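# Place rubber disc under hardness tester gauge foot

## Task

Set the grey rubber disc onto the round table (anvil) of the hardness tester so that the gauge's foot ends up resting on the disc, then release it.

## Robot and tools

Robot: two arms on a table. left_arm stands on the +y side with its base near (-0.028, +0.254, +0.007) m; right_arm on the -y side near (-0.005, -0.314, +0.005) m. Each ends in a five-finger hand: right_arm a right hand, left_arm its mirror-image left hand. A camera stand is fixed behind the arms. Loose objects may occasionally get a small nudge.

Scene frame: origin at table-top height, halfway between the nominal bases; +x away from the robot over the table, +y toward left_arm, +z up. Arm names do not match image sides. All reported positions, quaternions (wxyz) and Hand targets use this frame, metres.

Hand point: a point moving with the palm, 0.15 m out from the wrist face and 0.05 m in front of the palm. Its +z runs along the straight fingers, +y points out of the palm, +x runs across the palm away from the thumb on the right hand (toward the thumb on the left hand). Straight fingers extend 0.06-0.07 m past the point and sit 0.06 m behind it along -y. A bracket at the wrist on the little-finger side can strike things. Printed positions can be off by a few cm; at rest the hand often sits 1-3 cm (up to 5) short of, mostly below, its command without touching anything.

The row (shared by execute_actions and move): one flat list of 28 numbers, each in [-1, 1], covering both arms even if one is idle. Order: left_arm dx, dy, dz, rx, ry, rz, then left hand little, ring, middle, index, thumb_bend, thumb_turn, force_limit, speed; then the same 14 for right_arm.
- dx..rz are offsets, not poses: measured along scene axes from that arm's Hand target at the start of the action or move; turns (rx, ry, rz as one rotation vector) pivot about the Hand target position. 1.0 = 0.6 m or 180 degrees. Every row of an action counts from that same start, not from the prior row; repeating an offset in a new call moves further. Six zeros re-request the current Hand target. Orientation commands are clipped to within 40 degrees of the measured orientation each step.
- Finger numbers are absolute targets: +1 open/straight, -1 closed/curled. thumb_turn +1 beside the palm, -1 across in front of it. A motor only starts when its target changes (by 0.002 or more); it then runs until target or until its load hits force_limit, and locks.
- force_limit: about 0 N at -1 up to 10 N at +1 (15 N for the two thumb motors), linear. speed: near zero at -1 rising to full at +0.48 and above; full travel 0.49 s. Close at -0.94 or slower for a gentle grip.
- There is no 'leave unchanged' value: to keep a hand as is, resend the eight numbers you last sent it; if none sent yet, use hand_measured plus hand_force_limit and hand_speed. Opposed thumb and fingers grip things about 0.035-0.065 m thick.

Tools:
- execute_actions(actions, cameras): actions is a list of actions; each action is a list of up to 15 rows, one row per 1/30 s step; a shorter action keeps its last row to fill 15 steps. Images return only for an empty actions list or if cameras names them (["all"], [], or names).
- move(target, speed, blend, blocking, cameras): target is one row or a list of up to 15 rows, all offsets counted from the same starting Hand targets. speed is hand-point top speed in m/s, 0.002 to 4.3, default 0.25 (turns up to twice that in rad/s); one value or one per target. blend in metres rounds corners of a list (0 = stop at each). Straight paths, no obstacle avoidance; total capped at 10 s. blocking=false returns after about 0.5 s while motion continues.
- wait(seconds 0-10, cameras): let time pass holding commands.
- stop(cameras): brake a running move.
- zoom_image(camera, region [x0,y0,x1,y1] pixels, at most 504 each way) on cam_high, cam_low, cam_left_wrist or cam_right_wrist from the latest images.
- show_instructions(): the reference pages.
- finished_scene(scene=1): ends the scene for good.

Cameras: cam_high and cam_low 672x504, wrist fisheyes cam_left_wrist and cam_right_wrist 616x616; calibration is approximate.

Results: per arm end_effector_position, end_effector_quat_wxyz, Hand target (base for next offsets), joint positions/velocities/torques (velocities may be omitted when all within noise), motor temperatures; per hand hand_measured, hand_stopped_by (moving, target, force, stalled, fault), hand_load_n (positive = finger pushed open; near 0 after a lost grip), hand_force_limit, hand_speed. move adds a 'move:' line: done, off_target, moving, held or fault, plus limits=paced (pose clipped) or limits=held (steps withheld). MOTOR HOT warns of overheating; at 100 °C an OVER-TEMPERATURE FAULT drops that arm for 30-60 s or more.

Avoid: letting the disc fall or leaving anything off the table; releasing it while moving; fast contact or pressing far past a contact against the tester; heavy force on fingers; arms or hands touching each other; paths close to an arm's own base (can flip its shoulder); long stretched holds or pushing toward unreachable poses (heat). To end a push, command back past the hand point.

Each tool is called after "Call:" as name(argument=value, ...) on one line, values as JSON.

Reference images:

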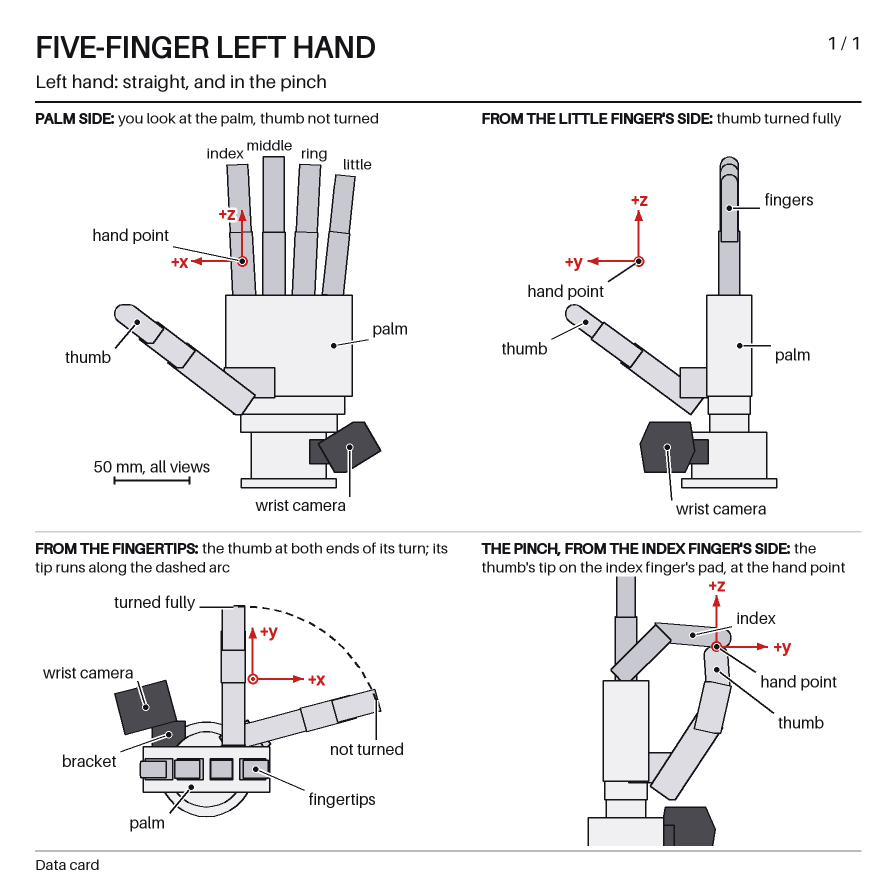

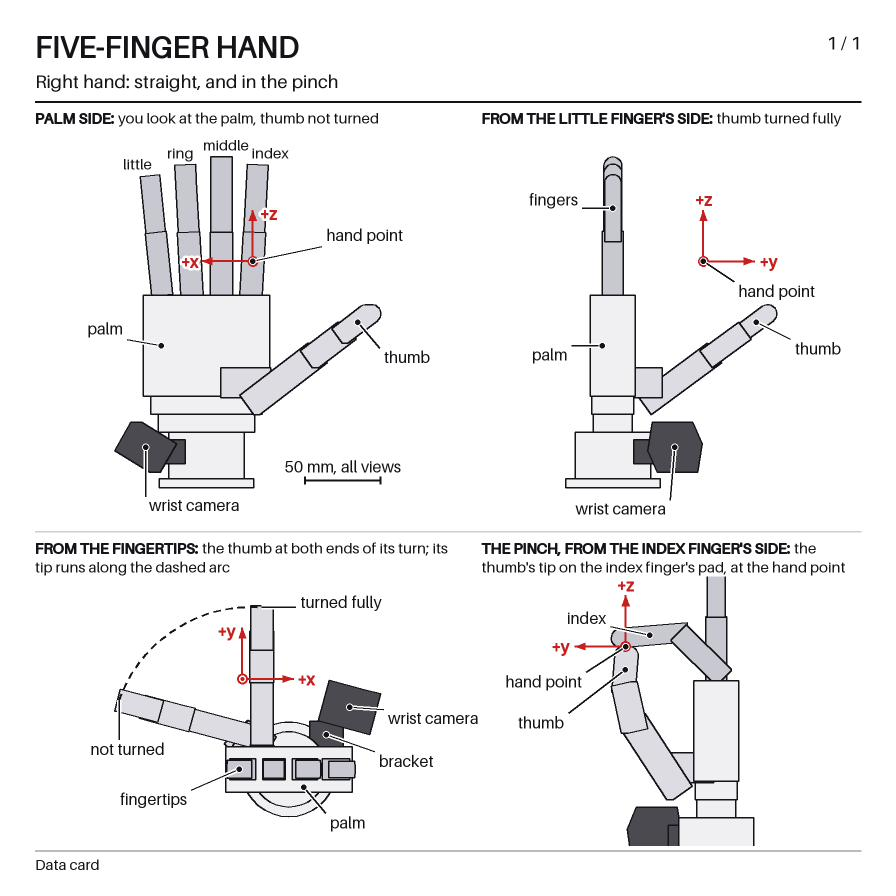

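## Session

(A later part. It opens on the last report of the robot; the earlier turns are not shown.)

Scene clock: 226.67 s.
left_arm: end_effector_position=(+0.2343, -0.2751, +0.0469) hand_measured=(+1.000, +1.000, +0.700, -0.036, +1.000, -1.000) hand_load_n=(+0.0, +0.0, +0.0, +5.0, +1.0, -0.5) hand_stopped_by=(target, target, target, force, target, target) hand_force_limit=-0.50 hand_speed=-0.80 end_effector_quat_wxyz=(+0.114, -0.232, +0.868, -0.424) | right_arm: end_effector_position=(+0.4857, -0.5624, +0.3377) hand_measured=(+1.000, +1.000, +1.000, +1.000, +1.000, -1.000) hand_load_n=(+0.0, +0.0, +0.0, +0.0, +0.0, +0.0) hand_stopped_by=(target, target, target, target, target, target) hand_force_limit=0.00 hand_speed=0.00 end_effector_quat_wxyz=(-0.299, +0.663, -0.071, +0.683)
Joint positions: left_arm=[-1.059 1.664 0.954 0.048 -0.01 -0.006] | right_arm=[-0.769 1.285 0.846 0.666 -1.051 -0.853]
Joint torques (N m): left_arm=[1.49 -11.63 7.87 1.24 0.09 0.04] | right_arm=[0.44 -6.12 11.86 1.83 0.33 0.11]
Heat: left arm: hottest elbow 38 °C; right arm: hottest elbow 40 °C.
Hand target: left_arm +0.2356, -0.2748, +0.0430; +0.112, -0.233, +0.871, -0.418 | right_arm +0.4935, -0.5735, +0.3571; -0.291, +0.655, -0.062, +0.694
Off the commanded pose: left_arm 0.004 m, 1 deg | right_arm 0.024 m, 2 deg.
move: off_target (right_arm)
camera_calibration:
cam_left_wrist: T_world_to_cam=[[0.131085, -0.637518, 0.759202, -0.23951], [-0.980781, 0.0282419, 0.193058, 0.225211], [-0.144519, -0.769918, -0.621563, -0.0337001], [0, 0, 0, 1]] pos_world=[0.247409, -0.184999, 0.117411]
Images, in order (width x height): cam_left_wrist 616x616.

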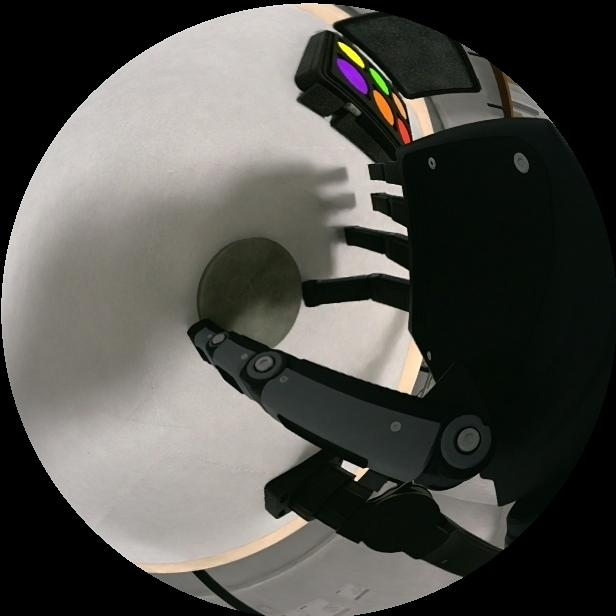

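Call:
move(target=[0,0,0.06,0,0,0, 1,1,0.7,-0.3,1,-1, -0.5,-0.8, 0,0,0,0,0,0, 1,1,1,1,1,-1, 0,0.0], speed=0.06, cameras=["cam_left_wrist","cam_low"])

Call:
zoom_image(camera="cam_low", region=[260, 200, 380, 300])

Scene clock: 238.53 s.
left_arm: end_effector_position=(+0.2253, -0.2590, +0.0506) hand_measured=(+1.000, +1.000, +0.700, -0.036, +1.000, -1.000) hand_load_n=(+0.0, +0.0, +0.0, +0.0, +0.0, +0.0) hand_stopped_by=(target, target, target, force, target, target) hand_force_limit=-0.50 hand_speed=-0.80 end_effector_quat_wxyz=(+0.107, -0.235, +0.881, -0.396) | right_arm: end_effector_position=(+0.4857, -0.5624, +0.3377) hand_measured=(+1.000, +1.000, +1.000, +1.000, +1.000, -1.000) hand_load_n=(+0.0, +0.0, +0.0, +0.0, +0.0, +0.0) hand_stopped_by=(target, target, target, target, target, target) hand_force_limit=0.00 hand_speed=0.00 end_effector_quat_wxyz=(-0.299, +0.663, -0.071, +0.683)
Joint positions: left_arm=[-1.059 1.627 0.954 -0.051 -0.01 -0.006] | right_arm=[-0.769 1.285 0.846 0.666 -1.051 -0.853]
Joint torques (N m): left_arm=[1.55 -13.74 10.65 1.24 0.09 0.04] | right_arm=[0.38 -6.12 11.86 1.84 0.33 0.11]
Heat: left arm: hottest elbow 38 °C; right arm: hottest elbow 41 °C.
Hand target: left_arm +0.2356, -0.2748, +0.0789; +0.112, -0.233, +0.871, -0.418 | right_arm +0.4935, -0.5735, +0.3571; -0.291, +0.655, -0.062, +0.694
Off the commanded pose: left_arm 0.034 m, 3 deg | right_arm 0.024 m, 2 deg.
move: off_target (left_arm, right_arm)
camera_calibration:
cam_left_wrist: T_world_to_cam=[[0.153823, -0.67811, 0.718683, -0.244447], [-0.974355, 0.0167901, 0.224388, 0.209277], [-0.164227, -0.734769, -0.658137, -0.00491894], [0, 0, 0, 1]] pos_world=[0.240704, -0.17289, 0.125484]
Images, in order (width x height): cam_low 672x504, cam_left_wrist 616x616.

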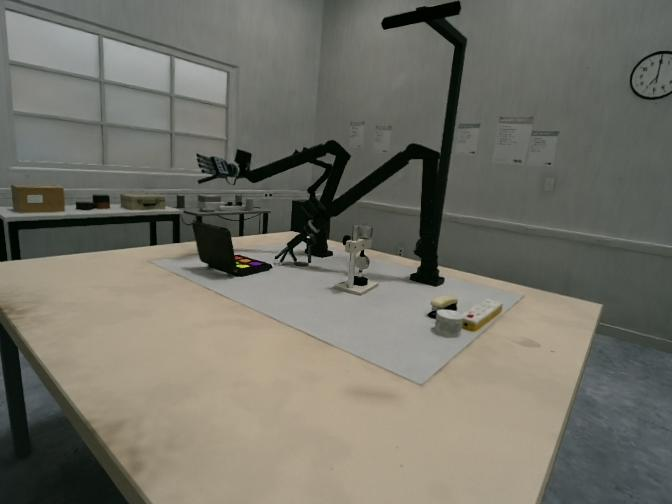

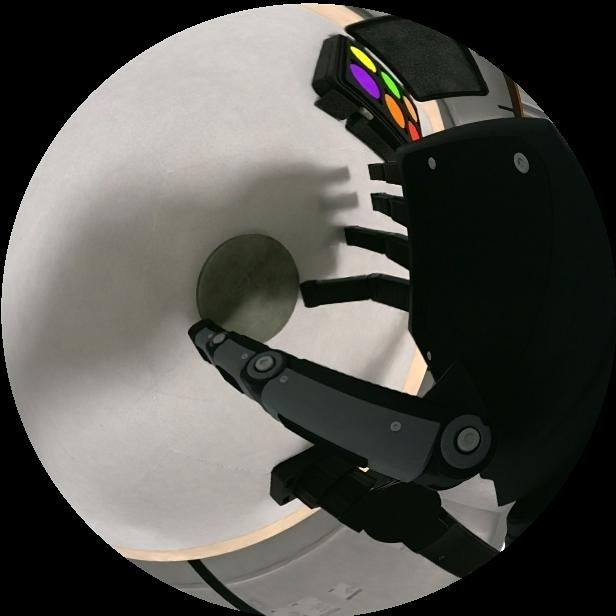

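Scaled by 4.200 from the camera's 672x504 image, which has a finer 960x720 frame.

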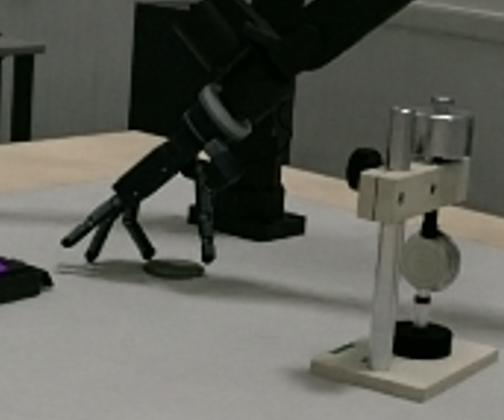

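Call:
move(target=[0.004,0.0353,-0.045,0,0,0, 1,1,0.7,0.35,1,-1, -0.5,-0.4, 0,0,0,0,0,0, 1,1,1,1,1,-1, 0,0.0], speed=0.1, cameras=["cam_left_wrist"])

Call:
zoom_image(camera="cam_left_wrist", region=[180, 220, 360, 360])

Scene clock: 253.97 s.
left_arm: end_effector_position=(+0.2334, -0.2550, +0.0483) hand_measured=(+1.000, +1.000, +0.700, +0.350, +1.000, -1.000) hand_load_n=(-0.5, +0.0, +0.0, +0.0, +0.0, +0.0) hand_stopped_by=(target, target, target, target, target, target) hand_force_limit=-0.50 hand_speed=-0.40 end_effector_quat_wxyz=(+0.108, -0.235, +0.874, -0.410) | right_arm: end_effector_position=(+0.4857, -0.5624, +0.3377) hand_measured=(+1.000, +1.000, +1.000, +1.000, +1.000, -1.000) hand_load_n=(+0.0, +0.0, +0.0, +0.0, +0.0, +0.0) hand_stopped_by=(target, target, target, target, target, target) hand_force_limit=0.00 hand_speed=0.00 end_effector_quat_wxyz=(-0.299, +0.663, -0.071, +0.683)
Joint positions: left_arm=[-1.037 1.627 0.929 0.004 0.011 0.002] | right_arm=[-0.769 1.285 0.846 0.666 -1.051 -0.853]
Joint torques (N m): left_arm=[1.85 -12.63 6.69 2.26 0.1 0.15] | right_arm=[0.38 -6.18 11.85 1.81 0.33 0.11]
Heat: left arm: hottest elbow 40 °C; right arm: hottest elbow 41 °C.
Hand target: left_arm +0.2380, -0.2536, +0.0519; +0.112, -0.233, +0.871, -0.418 | right_arm +0.4935, -0.5735, +0.3571; -0.291, +0.655, -0.062, +0.694
Off the commanded pose: left_arm 0.006 m, 1 deg | right_arm 0.024 m, 2 deg.
move: off_target (right_arm)
camera_calibration:
cam_left_wrist: T_world_to_cam=[[0.147981, -0.656265, 0.739877, -0.235449], [-0.976283, 0.0226041, 0.215314, 0.21999], [-0.158027, -0.754192, -0.637355, -0.00955356], [0, 0, 0, 1]] pos_world=[0.248104, -0.166695, 0.120747]
Images, in order (width x height): cam_left_wrist 616x616.

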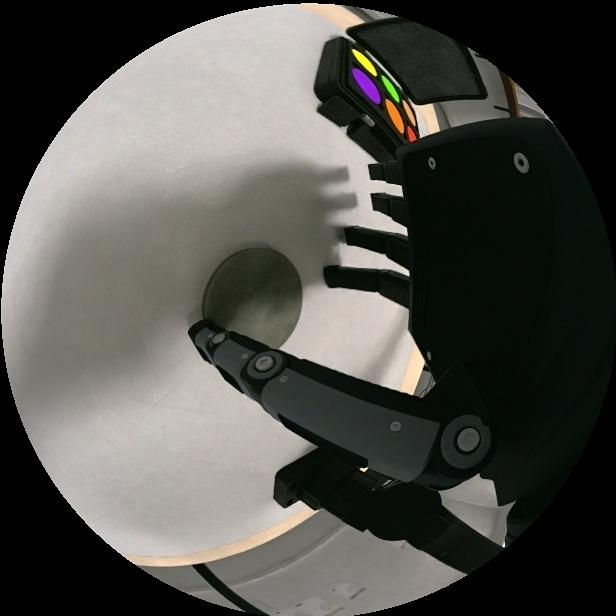

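Scaled by 2.800 from the camera's 616x616 image, which has a finer 880x880 frame.

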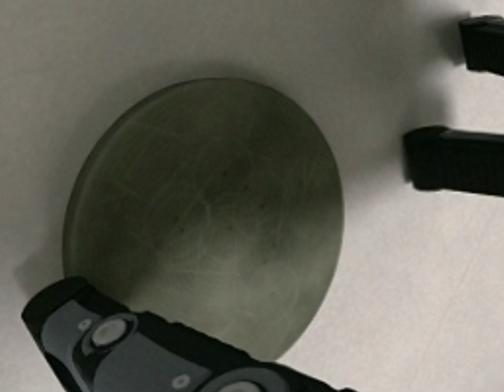

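Call:
move(target=[0,0,0,0,0,0, 1,1,0.7,-0.4,1,-1, 0.1,-0.8, 0,0,0,0,0,0, 1,1,1,1,1,-1, 0,0.0], speed=0.1, cameras=["cam_left_wrist"])

Call:
zoom_image(camera="cam_left_wrist", region=[180, 220, 360, 360])

Scene clock: 258.67 s.
left_arm: end_effector_position=(+0.2335, -0.2550, +0.0483) hand_measured=(+1.000, +1.000, +0.700, -0.400, +1.000, -1.000) hand_load_n=(+0.0, +0.0, +0.0, +0.0, +0.0, +0.0) hand_stopped_by=(target, target, target, target, target, target) hand_force_limit=0.10 hand_speed=-0.80 end_effector_quat_wxyz=(+0.108, -0.235, +0.874, -0.411) | right_arm: end_effector_position=(+0.4857, -0.5624, +0.3377) hand_measured=(+1.000, +1.000, +1.000, +1.000, +1.000, -1.000) hand_load_n=(+0.0, +0.0, +0.0, +0.0, +0.0, +0.5) hand_stopped_by=(target, target, target, target, target, target) hand_force_limit=0.00 hand_speed=0.00 end_effector_quat_wxyz=(-0.299, +0.663, -0.071, +0.683)
Joint positions: left_arm=[-1.037 1.627 0.929 0.005 0.011 0.003] | right_arm=[-0.769 1.285 0.846 0.666 -1.051 -0.853]
Joint torques (N m): left_arm=[1.85 -12.69 6.65 2.32 0.1 0.12] | right_arm=[0.44 -6.12 11.86 1.83 0.34 0.11]
Motor temperatures (°C): left_arm=[30 33 39 26 28 26] | right_arm=[27 27 41 36 29 25]
Heat: left arm: hottest elbow 39 °C; right arm: hottest elbow 41 °C.
Hand target: left_arm +0.2380, -0.2535, +0.0518; +0.112, -0.233, +0.871, -0.418 | right_arm +0.4935, -0.5735, +0.3571; -0.291, +0.655, -0.062, +0.694
Off the commanded pose: left_arm 0.006 m, 1 deg | right_arm 0.024 m, 2 deg.
move: off_target (right_arm)
camera_calibration:
cam_left_wrist: T_world_to_cam=[[0.146648, -0.656218, 0.740184, -0.235161], [-0.976516, 0.0233523, 0.214174, 0.220408], [-0.15783, -0.75421, -0.637383, -0.00958644], [0, 0, 0, 1]] pos_world=[0.248205, -0.166694, 0.120747]
Images, in order (width x height): cam_left_wrist 616x616.

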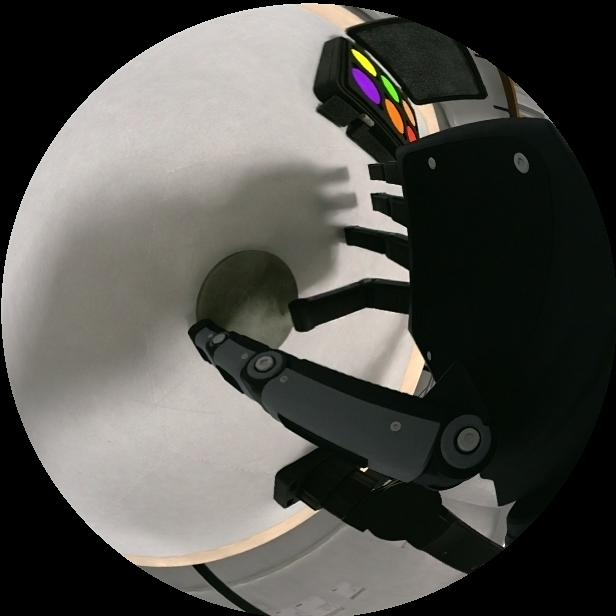

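Scaled by 2.800 from the camera's 616x616 image, which has a finer 880x880 frame.

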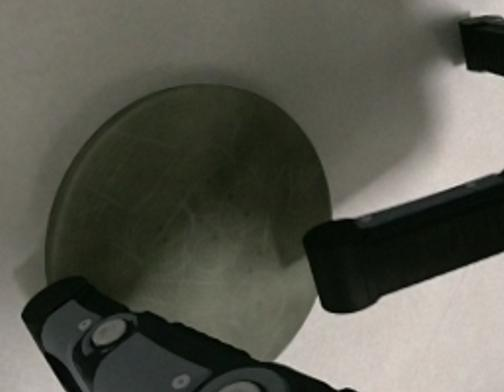

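Call:
move(target="[0,0,0,0,0,0, 1,1,0.7,0.3,1,-1, 0.1,-0.2, 0,0,0,0,0,0, 1,1,1,1,1,-1, 0,0.0],[0,0,-0.03,0,0,0, 1,1,0.7,0.3,1,-1, 0.1,-0.2, 0,0,0,0,0,0, 1,1,1,1,1,-1, 0,0.0]]", speed=0.1, cameras=["cam_left_wrist"])

Call:
zoom_image(camera="cam_left_wrist", region=[180, 220, 360, 360])


Scaled by 2.800 from the camera's 616x616 image, which has a finer 880x880 frame.

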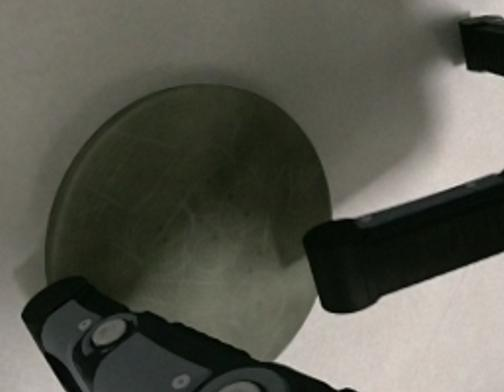

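Call:
move(target=[[0,0,0,0,0,0, 1,1,0.7,0.3,1,-1, 0.1,-0.2, 0,0,0,0,0,0, 1,1,1,1,1,-1, 0,0.0],[0,0,-0.028,0,0,0, 1,1,0.7,0.3,1,-1, 0.1,-0.2, 0,0,0,0,0,0, 1,1,1,1,1,-1, 0,0.0]], speed=0.1, cameras=["cam_left_wrist"])

Call:
zoom_image(camera="cam_left_wrist", region=[180, 220, 360, 360])

Scene clock: 272.03 s.
left_arm: end_effector_position=(+0.2342, -0.2564, +0.0476) hand_measured=(+1.000, +1.000, +0.700, +0.300, +1.000, -1.000) hand_load_n=(+0.0, +0.0, +0.0, +0.0, +0.5, +0.0) hand_stopped_by=(target, target, target, target, target, target) hand_force_limit=0.10 hand_speed=-0.20 end_effector_quat_wxyz=(+0.111, -0.233, +0.869, -0.423) | right_arm: end_effector_position=(+0.4857, -0.5624, +0.3377) hand_measured=(+1.000, +1.000, +1.000, +1.000, +1.000, -1.000) hand_load_n=(+0.0, +0.0, +0.0, +0.0, +0.0, +0.5) hand_stopped_by=(target, target, target, target, target, target) hand_force_limit=0.00 hand_speed=0.00 end_effector_quat_wxyz=(-0.299, +0.663, -0.071, +0.683)
Joint positions: left_arm=[-1.037 1.628 0.911 0.051 0.011 0.004] | right_arm=[-0.769 1.285 0.846 0.666 -1.051 -0.853]
Joint torques (N m): left_arm=[1.85 -9.88 6.69 2.19 0.1 0.11] | right_arm=[0.38 -6.12 11.86 1.83 0.33 0.11]
Heat: left arm: hottest elbow 38 °C; right arm: hottest elbow 41 °C.
Hand target: left_arm +0.2379, -0.2536, +0.0350; +0.112, -0.233, +0.871, -0.418 | right_arm +0.4935, -0.5735, +0.3571; -0.291, +0.655, -0.062, +0.694
Off the commanded pose: left_arm 0.013 m, 1 deg | right_arm 0.024 m, 2 deg.
move: off_target (left_arm, right_arm)
camera_calibration:
cam_left_wrist: T_world_to_cam=[[0.135925, -0.638868, 0.757214, -0.229455], [-0.979372, 0.0286991, 0.200018, 0.224043], [-0.149516, -0.768781, -0.621788, -0.0173996], [0, 0, 0, 1]] pos_world=[0.248008, -0.166398, 0.118115]
Images, in order (width x height): cam_left_wrist 616x616.

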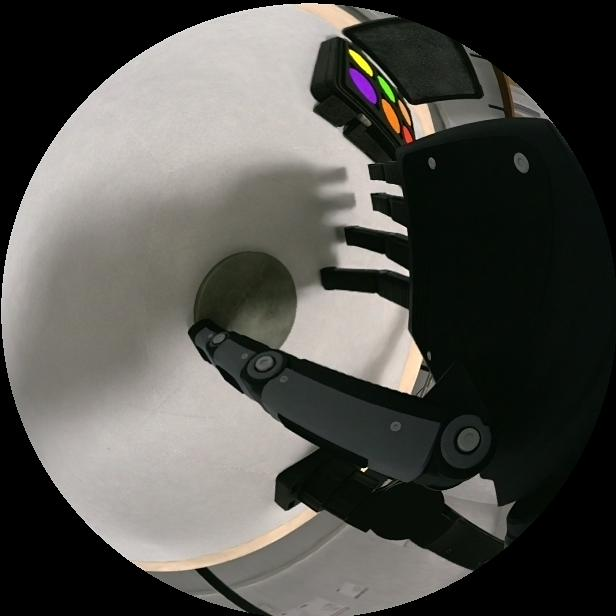

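Scaled by 2.800 from the camera's 616x616 image, which has a finer 880x880 frame.

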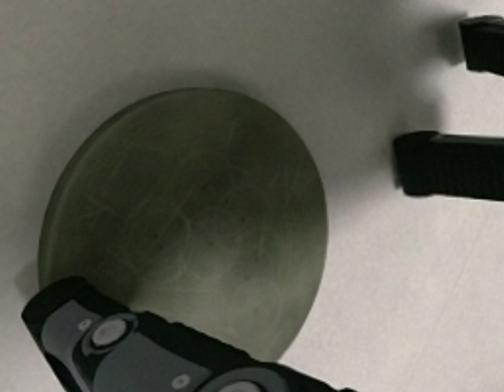

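Call:
move(target=[[0,0,0.06,0,0,0, 1,1,0.8,0.6,1,-1, 0.1,0, 0,0,0,0,0,0, 1,1,1,1,1,-1, 0,0.0],[-0.0228,0.0243,0.06,0,0,0, 1,1,0.8,0.6,1,-1, 0.1,0, 0,0,0,0,0,0, 1,1,1,1,1,-1, 0,0.0],[-0.0228,0.0243,0.02,0,0,0, 1,1,0.8,0.6,1,-1, 0.1,0, 0,0,0,0,0,0, 1,1,1,1,1,-1, 0,0.0]], speed=0.12, cameras=["cam_left_wrist"])

Call:
zoom_image(camera="cam_left_wrist", region=[180, 220, 360, 360])

Scene clock: 281.30 s.
left_arm: end_effector_position=(+0.2246, -0.2388, +0.0576) hand_measured=(+1.000, +1.000, +0.800, +0.600, +1.000, -1.000) hand_load_n=(+0.0, +0.0, +0.5, +0.0, +0.0, +0.0) hand_stopped_by=(target, target, target, target, target, target) hand_force_limit=0.10 hand_speed=0.00 end_effector_quat_wxyz=(+0.112, -0.234, +0.869, -0.421) | right_arm: end_effector_position=(+0.4857, -0.5624, +0.3377) hand_measured=(+1.000, +1.000, +1.000, +1.000, +1.000, -1.000) hand_load_n=(+0.0, +0.0, -0.5, +0.0, +0.0, +0.0) hand_stopped_by=(target, target, target, target, target, target) hand_force_limit=0.00 hand_speed=0.00 end_effector_quat_wxyz=(-0.299, +0.663, -0.071, +0.683)
Joint positions: left_arm=[-1.037 1.564 0.866 0.029 0.008 0.004] | right_arm=[-0.769 1.285 0.846 0.666 -1.051 -0.853]
Joint torques (N m): left_arm=[1.14 -9.23 6.87 2.37 -0.06 0.05] | right_arm=[0.38 -6.12 11.86 1.83 0.33 0.11]
Heat: left arm: hottest elbow 38 °C; right arm: hottest elbow 41 °C.
Hand target: left_arm +0.2243, -0.2391, +0.0472; +0.112, -0.233, +0.871, -0.418 | right_arm +0.4935, -0.5735, +0.3571; -0.291, +0.655, -0.062, +0.694
Off the commanded pose: left_arm 0.011 m, 0 deg | right_arm 0.024 m, 2 deg.
move: off_target (left_arm, right_arm)
camera_calibration:
cam_left_wrist: T_world_to_cam=[[0.136957, -0.641144, 0.755101, -0.225109], [-0.979531, 0.0258643, 0.199624, 0.21145], [-0.147518, -0.766985, -0.624478, 0.00104032], [0, 0, 0, 1]] pos_world=[0.238106, -0.148998, 0.128419]
Images, in order (width x height): cam_left_wrist 616x616.

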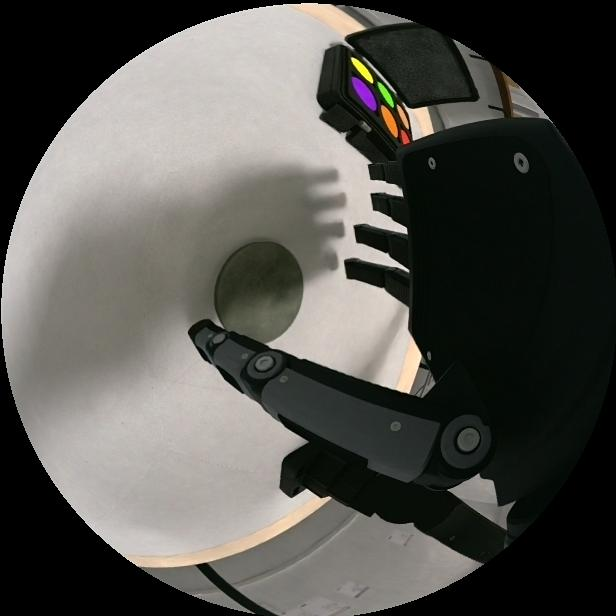

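Scaled by 2.800 from the camera's 616x616 image, which has a finer 880x880 frame.

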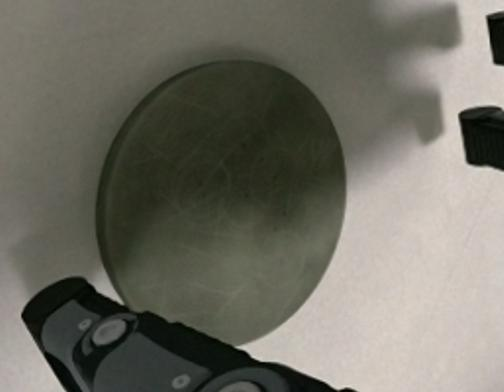

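Call:
move(target=[0,0,-0.03,0,0,0, 1,1,0.8,0.6,1,-1, 0.1,0, 0,0,0,0,0,0, 1,1,1,1,1,-1, 0,0.0], speed=0.12, cameras=["cam_left_wrist"])

Call:
zoom_image(camera="cam_left_wrist", region=[180, 220, 360, 360])

Scene clock: 288.30 s.
left_arm: end_effector_position=(+0.2252, -0.2397, +0.0417) hand_measured=(+1.000, +1.000, +0.800, +0.600, +1.000, -1.000) hand_load_n=(+0.0, +0.0, +0.0, +0.0, +0.0, +0.0) hand_stopped_by=(target, target, target, target, target, target) hand_force_limit=0.10 hand_speed=0.00 end_effector_quat_wxyz=(+0.113, -0.234, +0.868, -0.423) | right_arm: end_effector_position=(+0.4857, -0.5624, +0.3377) hand_measured=(+1.000, +1.000, +1.000, +1.000, +1.000, -1.000) hand_load_n=(+0.0, -0.5, +0.0, +0.0, +0.0, +0.5) hand_stopped_by=(target, target, target, target, target, target) hand_force_limit=0.00 hand_speed=0.00 end_effector_quat_wxyz=(-0.299, +0.663, -0.071, +0.683)
Joint positions: left_arm=[-1.037 1.597 0.849 0.084 0.008 0.004] | right_arm=[-0.769 1.285 0.846 0.666 -1.051 -0.853]
Joint torques (N m): left_arm=[1.14 -9 6.54 2.52 -0.06 0.05] | right_arm=[0.38 -6.12 11.86 1.83 0.33 0.11]
Heat: left arm: hottest elbow 38 °C; right arm: hottest elbow 41 °C.
Hand target: left_arm +0.2243, -0.2391, +0.0291; +0.112, -0.233, +0.871, -0.418 | right_arm +0.4935, -0.5735, +0.3571; -0.291, +0.655, -0.062, +0.694
Off the commanded pose: left_arm 0.013 m, 1 deg | right_arm 0.024 m, 2 deg.
move: off_target (left_arm, right_arm)
camera_calibration:
cam_left_wrist: T_world_to_cam=[[0.135443, -0.637828, 0.758176, -0.212864], [-0.980025, 0.0262269, 0.197139, 0.215546], [-0.145625, -0.769732, -0.621535, -0.0107513], [0, 0, 0, 1]] pos_world=[0.238506, -0.149699, 0.112213]
Images, in order (width x height): cam_left_wrist 616x616.

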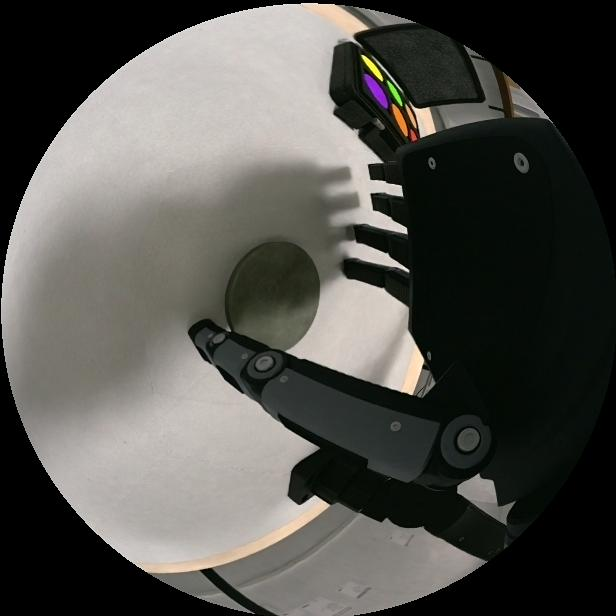

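Scaled by 2.800 from the camera's 616x616 image, which has a finer 880x880 frame.

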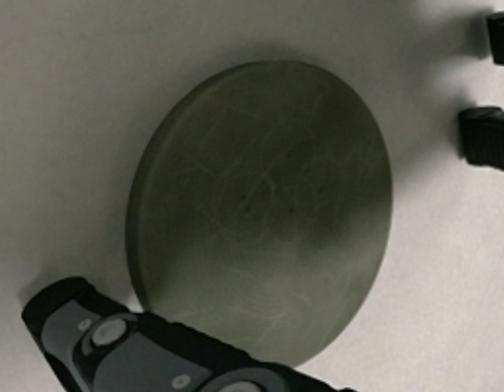

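Call:
move(target=[[0,0,-0.012,0,0,0, 1,1,0.8,0.6,1,-1, 0.0,-0.8, 0,0,0,0,0,0, 1,1,1,1,1,-1, 0,0.0],[0,0,-0.012,0,0,0, 1,1,0.8,-0.25,1,-1, 0.0,-0.8, 0,0,0,0,0,0, 1,1,1,1,1,-1, 0,0.0]], speed=0.1, cameras=["cam_left_wrist"])

Call:
zoom_image(camera="cam_left_wrist", region=[180, 220, 360, 360])

Scene clock: 294.67 s.
left_arm: end_effector_position=(+0.2293, -0.2467, +0.0437) hand_measured=(+1.000, +1.000, +0.800, +0.014, +1.000, -1.000) hand_load_n=(+0.0, +0.0, +0.0, +7.0, +1.0, -0.5) hand_stopped_by=(target, target, target, force, target, target) hand_force_limit=0.00 hand_speed=-0.80 end_effector_quat_wxyz=(+0.117, -0.232, +0.861, -0.438) | right_arm: end_effector_position=(+0.4857, -0.5624, +0.3377) hand_measured=(+1.000, +1.000, +1.000, +1.000, +1.000, -1.000) hand_load_n=(+0.0, +0.0, +0.0, +0.0, +0.0, +0.0) hand_stopped_by=(target, target, target, target, target, target) hand_force_limit=0.00 hand_speed=0.00 end_effector_quat_wxyz=(-0.299, +0.663, -0.071, +0.683)
Joint positions: left_arm=[-1.037 1.608 0.848 0.129 0.008 0.004] | right_arm=[-0.769 1.285 0.846 0.666 -1.051 -0.853]
Joint torques (N m): left_arm=[1.2 -8.88 6.08 1.5 -0.05 0.05] | right_arm=[0.38 -6.12 11.86 1.83 0.33 0.11]
Heat: left arm: hottest elbow 38 °C; right arm: hottest elbow 41 °C.
Hand target: left_arm +0.2243, -0.2390, +0.0219; +0.112, -0.233, +0.871, -0.418 | right_arm +0.4935, -0.5735, +0.3571; -0.291, +0.655, -0.062, +0.694
Off the commanded pose: left_arm 0.024 m, 3 deg | right_arm 0.024 m, 2 deg.
move: off_target (left_arm, right_arm); target 2's new numbers were sent with left_arm's hand 0.019 m and 1 deg from that target
camera_calibration:
cam_left_wrist: T_world_to_cam=[[0.122119, -0.615339, 0.778746, -0.211643], [-0.98329, 0.0317229, 0.179261, 0.222264], [-0.13501, -0.787624, -0.601182, -0.0221202], [0, 0, 0, 1]] pos_world=[0.241409, -0.154705, 0.111674]
Images, in order (width x height): cam_left_wrist 616x616.

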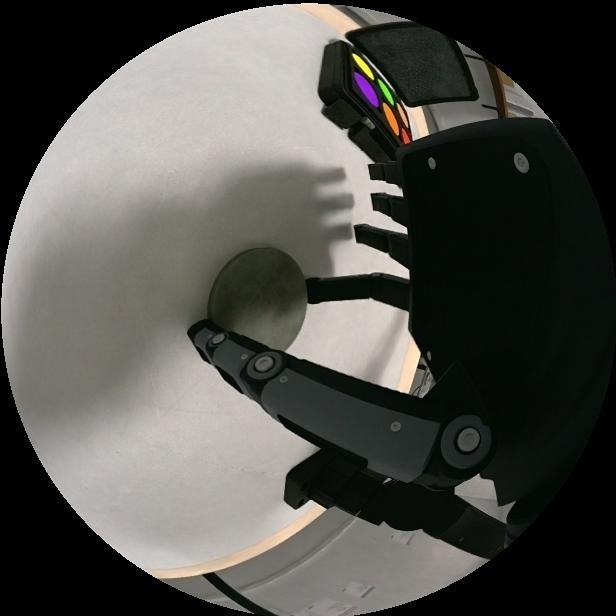

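Scaled by 2.800 from the camera's 616x616 image, which has a finer 880x880 frame.

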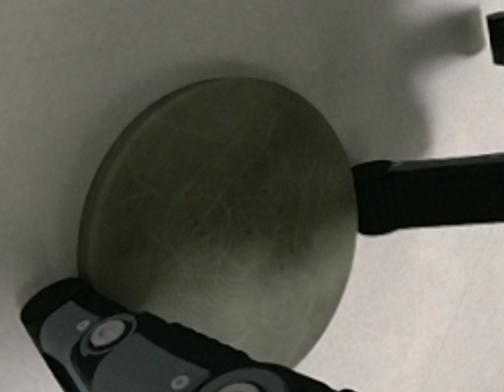

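Call:
move(target=[0.008,-0.012,0.095,0,0,0, 1,1,0.8,-0.25,1,-1, 0.0,-0.8, 0,0,0,0,0,0, 1,1,1,1,1,-1, 0,0.0], speed=0.06, cameras=["cam_left_wrist","cam_low"])

Call:
zoom_image(camera="cam_low", region=[260, 200, 380, 300])

Scene clock: 300.30 s.
left_arm: end_effector_position=(+0.2182, -0.2278, +0.0492) hand_measured=(+1.000, +1.000, +0.800, +0.014, +1.000, -1.000) hand_load_n=(+0.0, +0.0, +0.0, +6.5, +1.0, -0.5) hand_stopped_by=(target, target, target, force, target, target) hand_force_limit=0.00 hand_speed=-0.80 end_effector_quat_wxyz=(+0.105, -0.237, +0.881, -0.394) | right_arm: end_effector_position=(+0.4857, -0.5624, +0.3377) hand_measured=(+1.000, +1.000, +1.000, +1.000, +1.000, -1.000) hand_load_n=(+0.0, +0.0, +0.0, +0.0, +0.0, +0.0) hand_stopped_by=(target, target, target, target, target, target) hand_force_limit=0.00 hand_speed=0.00 end_effector_quat_wxyz=(-0.299, +0.663, -0.071, +0.683)
Joint positions: left_arm=[-1.037 1.562 0.869 -0.037 0.008 0.004] | right_arm=[-0.769 1.285 0.846 0.666 -1.051 -0.853]
Joint torques (N m): left_arm=[1.26 -12.63 10.84 1.17 -0.03 0.06] | right_arm=[0.38 -6.12 11.86 1.81 0.33 0.11]
Heat: left arm: hottest elbow 38 °C; right arm: hottest elbow 42 °C.
Hand target: left_arm +0.2291, -0.2462, +0.0788; +0.112, -0.233, +0.871, -0.418 | right_arm +0.4935, -0.5735, +0.3571; -0.291, +0.655, -0.062, +0.694
Off the commanded pose: left_arm 0.037 m, 3 deg | right_arm 0.024 m, 2 deg.
move: off_target (left_arm, right_arm)
camera_calibration:
cam_left_wrist: T_world_to_cam=[[0.160015, -0.679508, 0.716006, -0.222764], [-0.972895, 0.0141085, 0.230815, 0.200898], [-0.166942, -0.733533, -0.658832, 0.0167861], [0, 0, 0, 1]] pos_world=[0.233901, -0.141891, 0.124189]
Images, in order (width x height): cam_low 672x504, cam_left_wrist 616x616.

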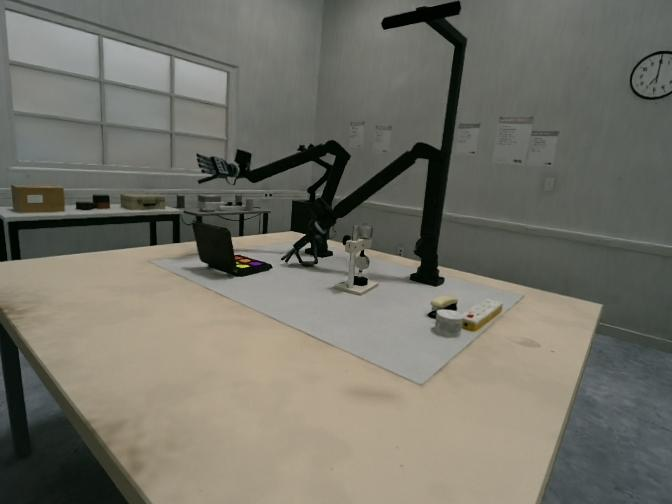

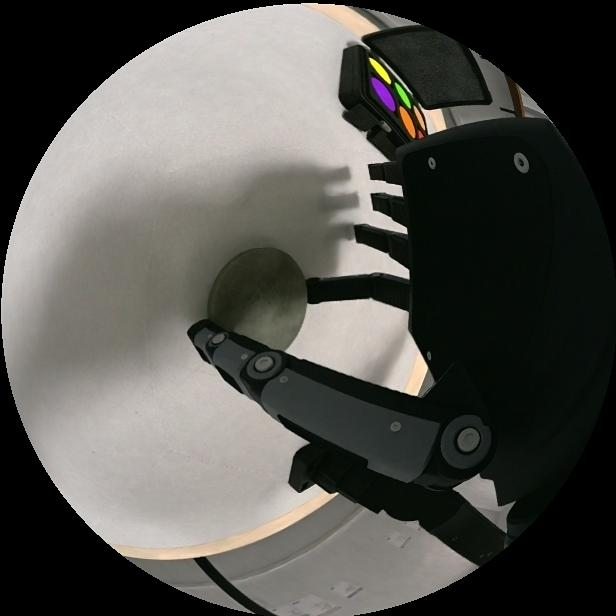

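Scaled by 4.200 from the camera's 672x504 image, which has a finer 960x720 frame.

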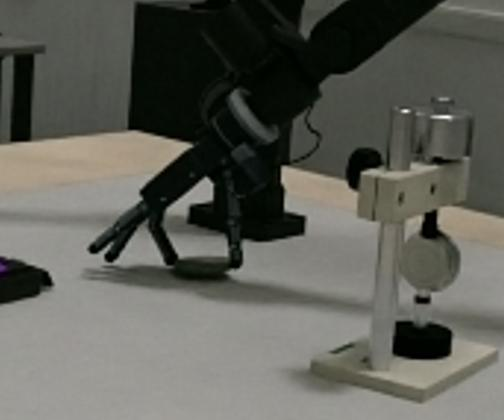

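Call:
move(target=[[0.01,0.01,0.05,0,0,0, 1,1,0.8,-0.25,1,-1, 0.0,-0.8, 0,0,0,0,0,0, 1,1,1,1,1,-1, 0,0.0],[0.185,0.21,0.05,0,0,0.094, 1,1,0.8,-0.25,1,-1, 0.0,-0.8, 0,0,0,0,0,0, 1,1,1,1,1,-1, 0,0.0]], speed=0.1, blend=[0.01, 0], cameras=["cam_left_wrist","cam_high","cam_low"])

Call:
zoom_image(camera="cam_low", region=[260, 200, 380, 300])

Scene clock: 312.97 s.
left_arm: end_effector_position=(+0.3408, -0.1251, +0.1034) hand_measured=(+1.000, +1.000, +0.800, +0.014, +1.000, -1.000) hand_load_n=(+0.0, +0.0, +0.0, +6.5, +1.5, -0.5) hand_stopped_by=(target, target, target, force, target, target) hand_force_limit=0.00 hand_speed=-0.80 end_effector_quat_wxyz=(+0.170, -0.361, +0.827, -0.396) | right_arm: end_effector_position=(+0.4857, -0.5624, +0.3377) hand_measured=(+1.000, +1.000, +1.000, +1.000, +1.000, -1.000) hand_load_n=(+0.0, +0.0, +0.0, -0.5, +0.0, +0.5) hand_stopped_by=(target, target, target, target, target, target) hand_force_limit=0.00 hand_speed=0.00 end_effector_quat_wxyz=(-0.299, +0.663, -0.071, +0.683)
Joint positions: left_arm=[-0.734 1.425 0.864 -0.119 0.016 0.007] | right_arm=[-0.769 1.285 0.846 0.666 -1.051 -0.853]
Joint torques (N m): left_arm=[1.73 -11.46 7.53 1.29 0.1 0.11] | right_arm=[0.38 -6.12 11.86 1.81 0.34 0.11]
Heat: left arm: hottest elbow 38 °C; right arm: hottest elbow 42 °C.
Hand target: left_arm +0.3402, -0.1202, +0.1089; +0.173, -0.359, +0.827, -0.397 | right_arm +0.4935, -0.5735, +0.3571; -0.291, +0.655, -0.062, +0.694
Off the commanded pose: left_arm 0.007 m, 0 deg | right_arm 0.024 m, 2 deg.
move: off_target (right_arm)
camera_calibration:
cam_left_wrist: T_world_to_cam=[[0.325, -0.577772, 0.748702, -0.258222], [-0.942657, -0.261514, 0.207382, 0.263772], [0.0759765, -0.773169, -0.629633, 0.0574957], [0, 0, 0, 1]] pos_world=[0.328201, -0.0357596, 0.174831]
Images, in order (width x height): cam_high 672x504, cam_low 672x504, cam_left_wrist 616x616.

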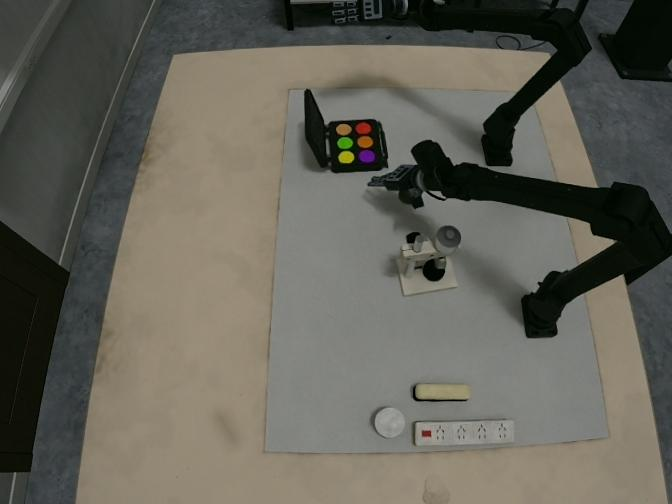

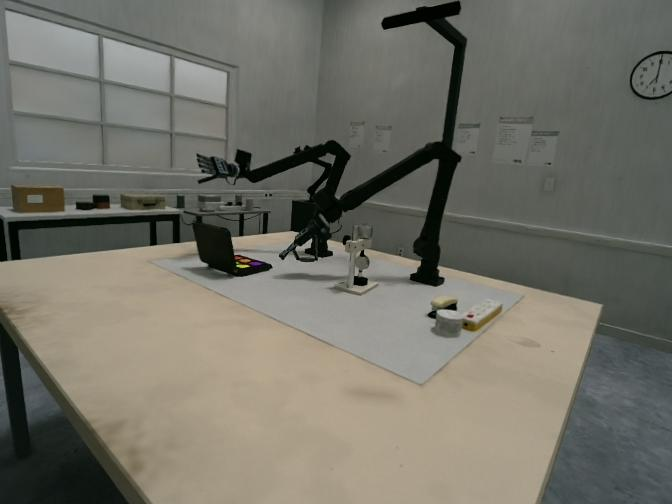

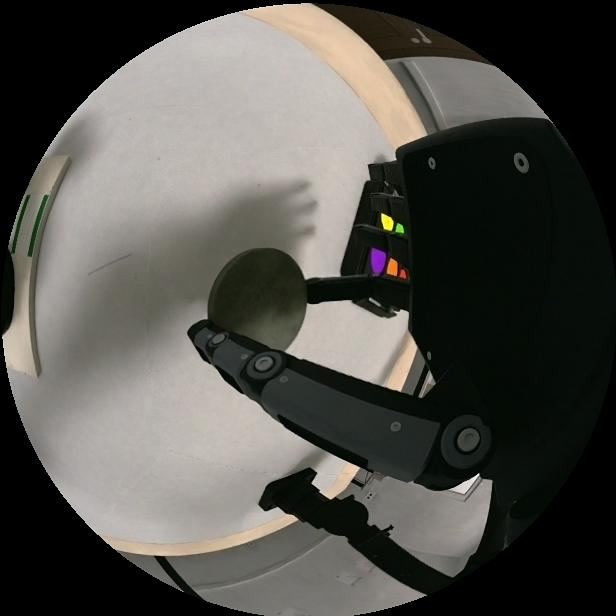

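Scaled by 4.200 from the camera's 672x504 image, which has a finer 960x720 frame.

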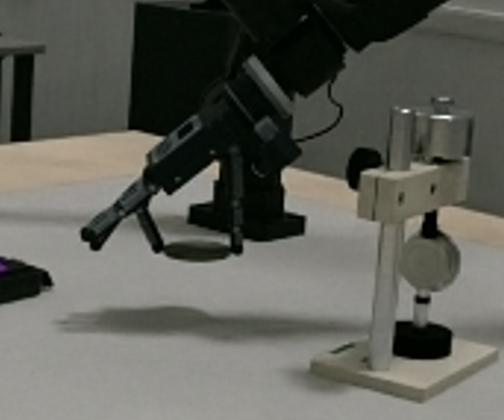

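Call:
move(target=[0,0,-0.085,0,0,0, 1,1,0.8,-0.25,1,-1, 0.0,-0.8, 0,0,0,0,0,0, 1,1,1,1,1,-1, 0,0.0], speed=0.08, cameras=["cam_left_wrist","cam_high","cam_low"])

Call:
zoom_image(camera="cam_low", region=[260, 200, 380, 300])

Scene clock: 317.53 s.
left_arm: end_effector_position=(+0.3361, -0.1210, +0.0637) hand_measured=(+1.000, +1.000, +0.800, +0.014, +1.000, -1.000) hand_load_n=(+0.0, +0.0, +0.0, +7.0, +1.0, -0.5) hand_stopped_by=(target, target, target, force, target, target) hand_force_limit=0.00 hand_speed=-0.80 end_effector_quat_wxyz=(+0.170, -0.360, +0.827, -0.397) | right_arm: end_effector_position=(+0.4857, -0.5624, +0.3377) hand_measured=(+1.000, +1.000, +1.000, +1.000, +1.000, -1.000) hand_load_n=(-0.5, +0.0, +0.0, +0.0, +0.0, +0.5) hand_stopped_by=(target, target, target, target, target, target) hand_force_limit=0.00 hand_speed=0.00 end_effector_quat_wxyz=(-0.299, +0.663, -0.071, +0.683)
Joint positions: left_arm=[-0.734 1.481 0.794 0.008 0.016 0.007] | right_arm=[-0.769 1.285 0.846 0.666 -1.051 -0.853]
Joint torques (N m): left_arm=[1.67 -8.29 7.19 2.55 0.11 0.11] | right_arm=[0.38 -6.18 11.85 1.83 0.33 0.11]
Heat: left arm: hottest elbow 38 °C; right arm: hottest elbow 42 °C.
Hand target: left_arm +0.3401, -0.1201, +0.0578; +0.173, -0.359, +0.827, -0.397 | right_arm +0.4935, -0.5735, +0.3571; -0.291, +0.655, -0.062, +0.694
Off the commanded pose: left_arm 0.007 m, 0 deg | right_arm 0.024 m, 2 deg.
move: off_target (right_arm)
camera_calibration:
cam_left_wrist: T_world_to_cam=[[0.323993, -0.576802, 0.749885, -0.224214], [-0.942931, -0.261292, 0.206417, 0.268946], [0.0768769, -0.773968, -0.628541, 0.0356526], [0, 0, 0, 1]] pos_world=[0.323501, -0.0314599, 0.135029]
Images, in order (width x height): cam_high 672x504, cam_low 672x504, cam_left_wrist 616x616.

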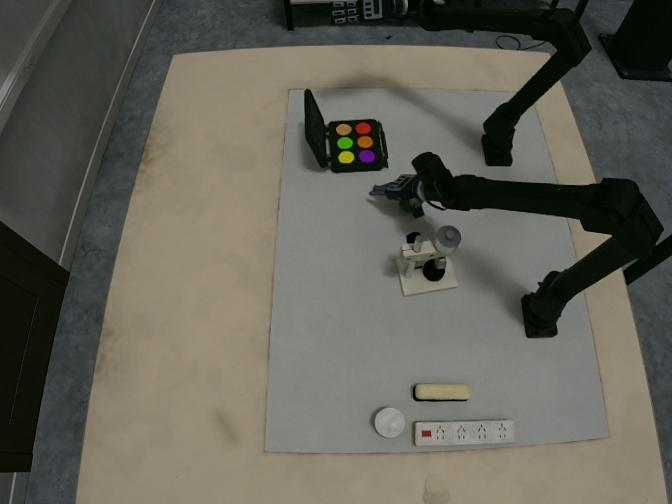

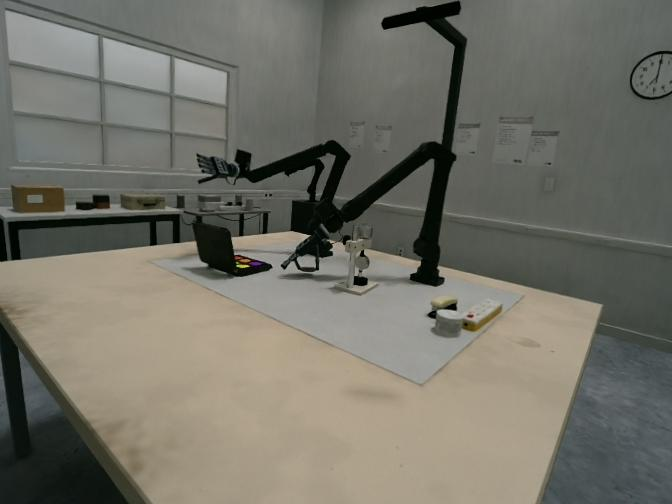

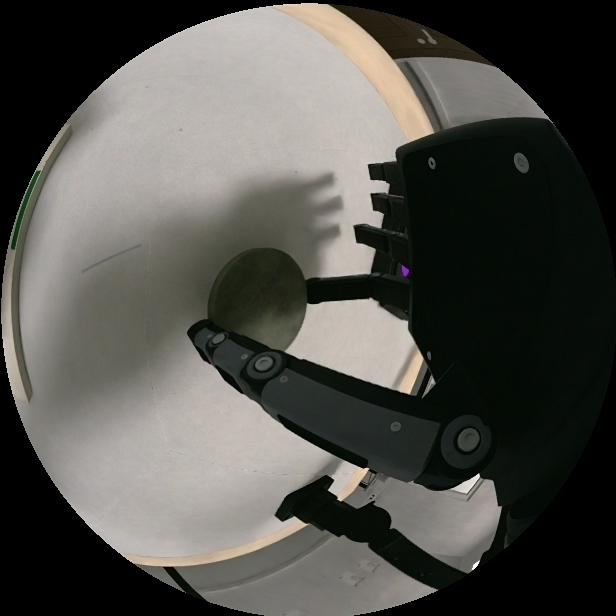

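Scaled by 4.200 from the camera's 672x504 image, which has a finer 960x720 frame.

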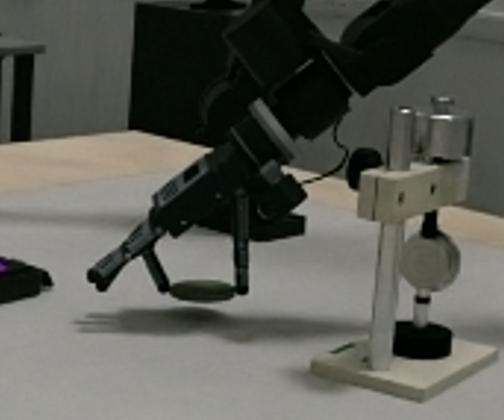

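Call:
move(target=[0,0,-0.036,0,0,0, 1,1,0.8,-0.25,1,-1, 0.0,-0.8, 0,0,0,0,0,0, 1,1,1,1,1,-1, 0,0.0], speed=0.05, cameras=["cam_left_wrist","cam_low"])

Call:
zoom_image(camera="cam_low", region=[260, 200, 380, 300])

Scene clock: 321.30 s.
left_arm: end_effector_position=(+0.3372, -0.1219, +0.0443) hand_measured=(+1.000, +1.000, +0.800, +0.014, +1.000, -1.000) hand_load_n=(+0.0, +0.0, +0.0, +6.5, +1.5, -0.5) hand_stopped_by=(target, target, target, force, target, target) hand_force_limit=0.00 hand_speed=-0.80 end_effector_quat_wxyz=(+0.171, -0.360, +0.826, -0.398) | right_arm: end_effector_position=(+0.4857, -0.5624, +0.3377) hand_measured=(+1.000, +1.000, +1.000, +1.000, +1.000, -1.000) hand_load_n=(+0.0, +0.0, +0.0, -0.5, +0.0, +0.5) hand_stopped_by=(target, target, target, target, target, target) hand_force_limit=0.00 hand_speed=0.00 end_effector_quat_wxyz=(-0.299, +0.663, -0.071, +0.683)
Joint positions: left_arm=[-0.734 1.524 0.774 0.076 0.016 0.007] | right_arm=[-0.769 1.285 0.846 0.666 -1.051 -0.853]
Joint torques (N m): left_arm=[1.67 -8.29 6.71 2.4 0.1 0.11] | right_arm=[0.38 -6.18 11.88 1.83 0.34 0.11]
Heat: left arm: hottest elbow 38 °C; right arm: hottest elbow 42 °C.
Hand target: left_arm +0.3402, -0.1201, +0.0363; +0.173, -0.359, +0.827, -0.397 | right_arm +0.4935, -0.5735, +0.3571; -0.291, +0.655, -0.062, +0.694
Off the commanded pose: left_arm 0.009 m, 0 deg | right_arm 0.024 m, 2 deg.
move: off_target (right_arm)
camera_calibration:
cam_left_wrist: T_world_to_cam=[[0.32136, -0.574491, 0.752787, -0.209597], [-0.943649, -0.260666, 0.20391, 0.274196], [0.0790814, -0.775895, -0.625886, 0.0214945], [0, 0, 0, 1]] pos_world=[0.324401, -0.0322604, 0.115324]
Images, in order (width x height): cam_low 672x504, cam_left_wrist 616x616.

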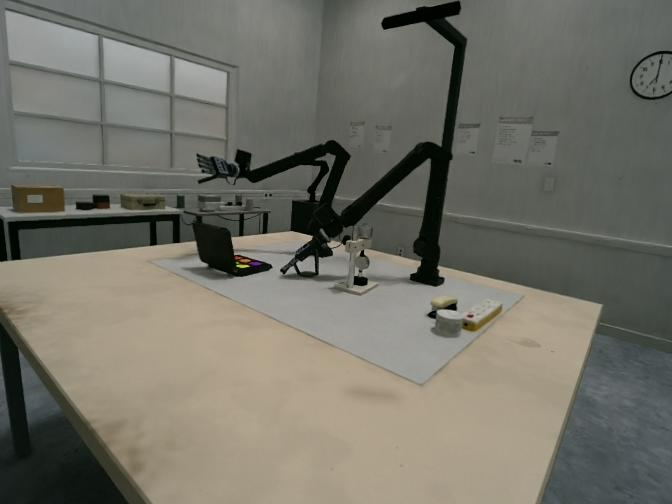

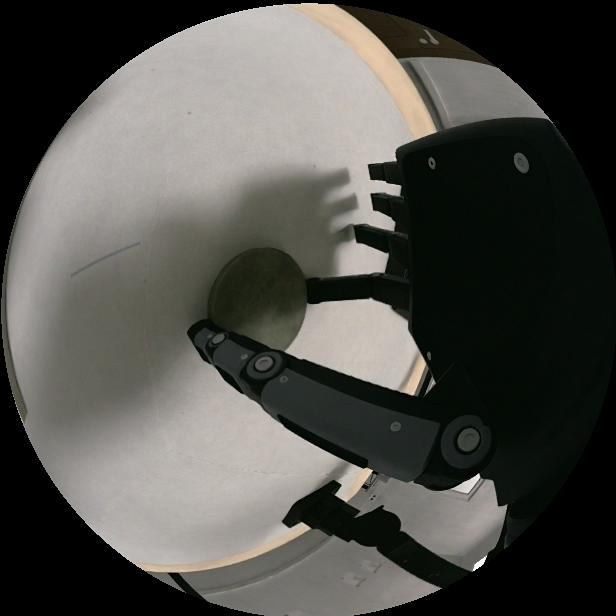

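Scaled by 4.200 from the camera's 672x504 image, which has a finer 960x720 frame.

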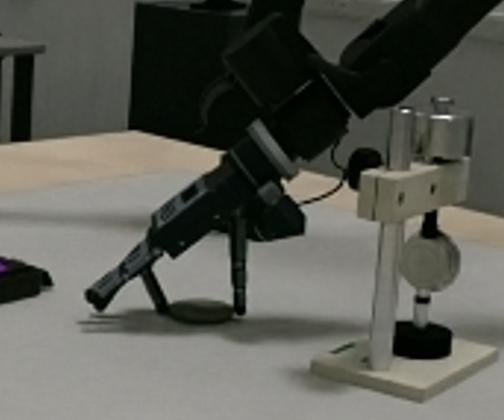

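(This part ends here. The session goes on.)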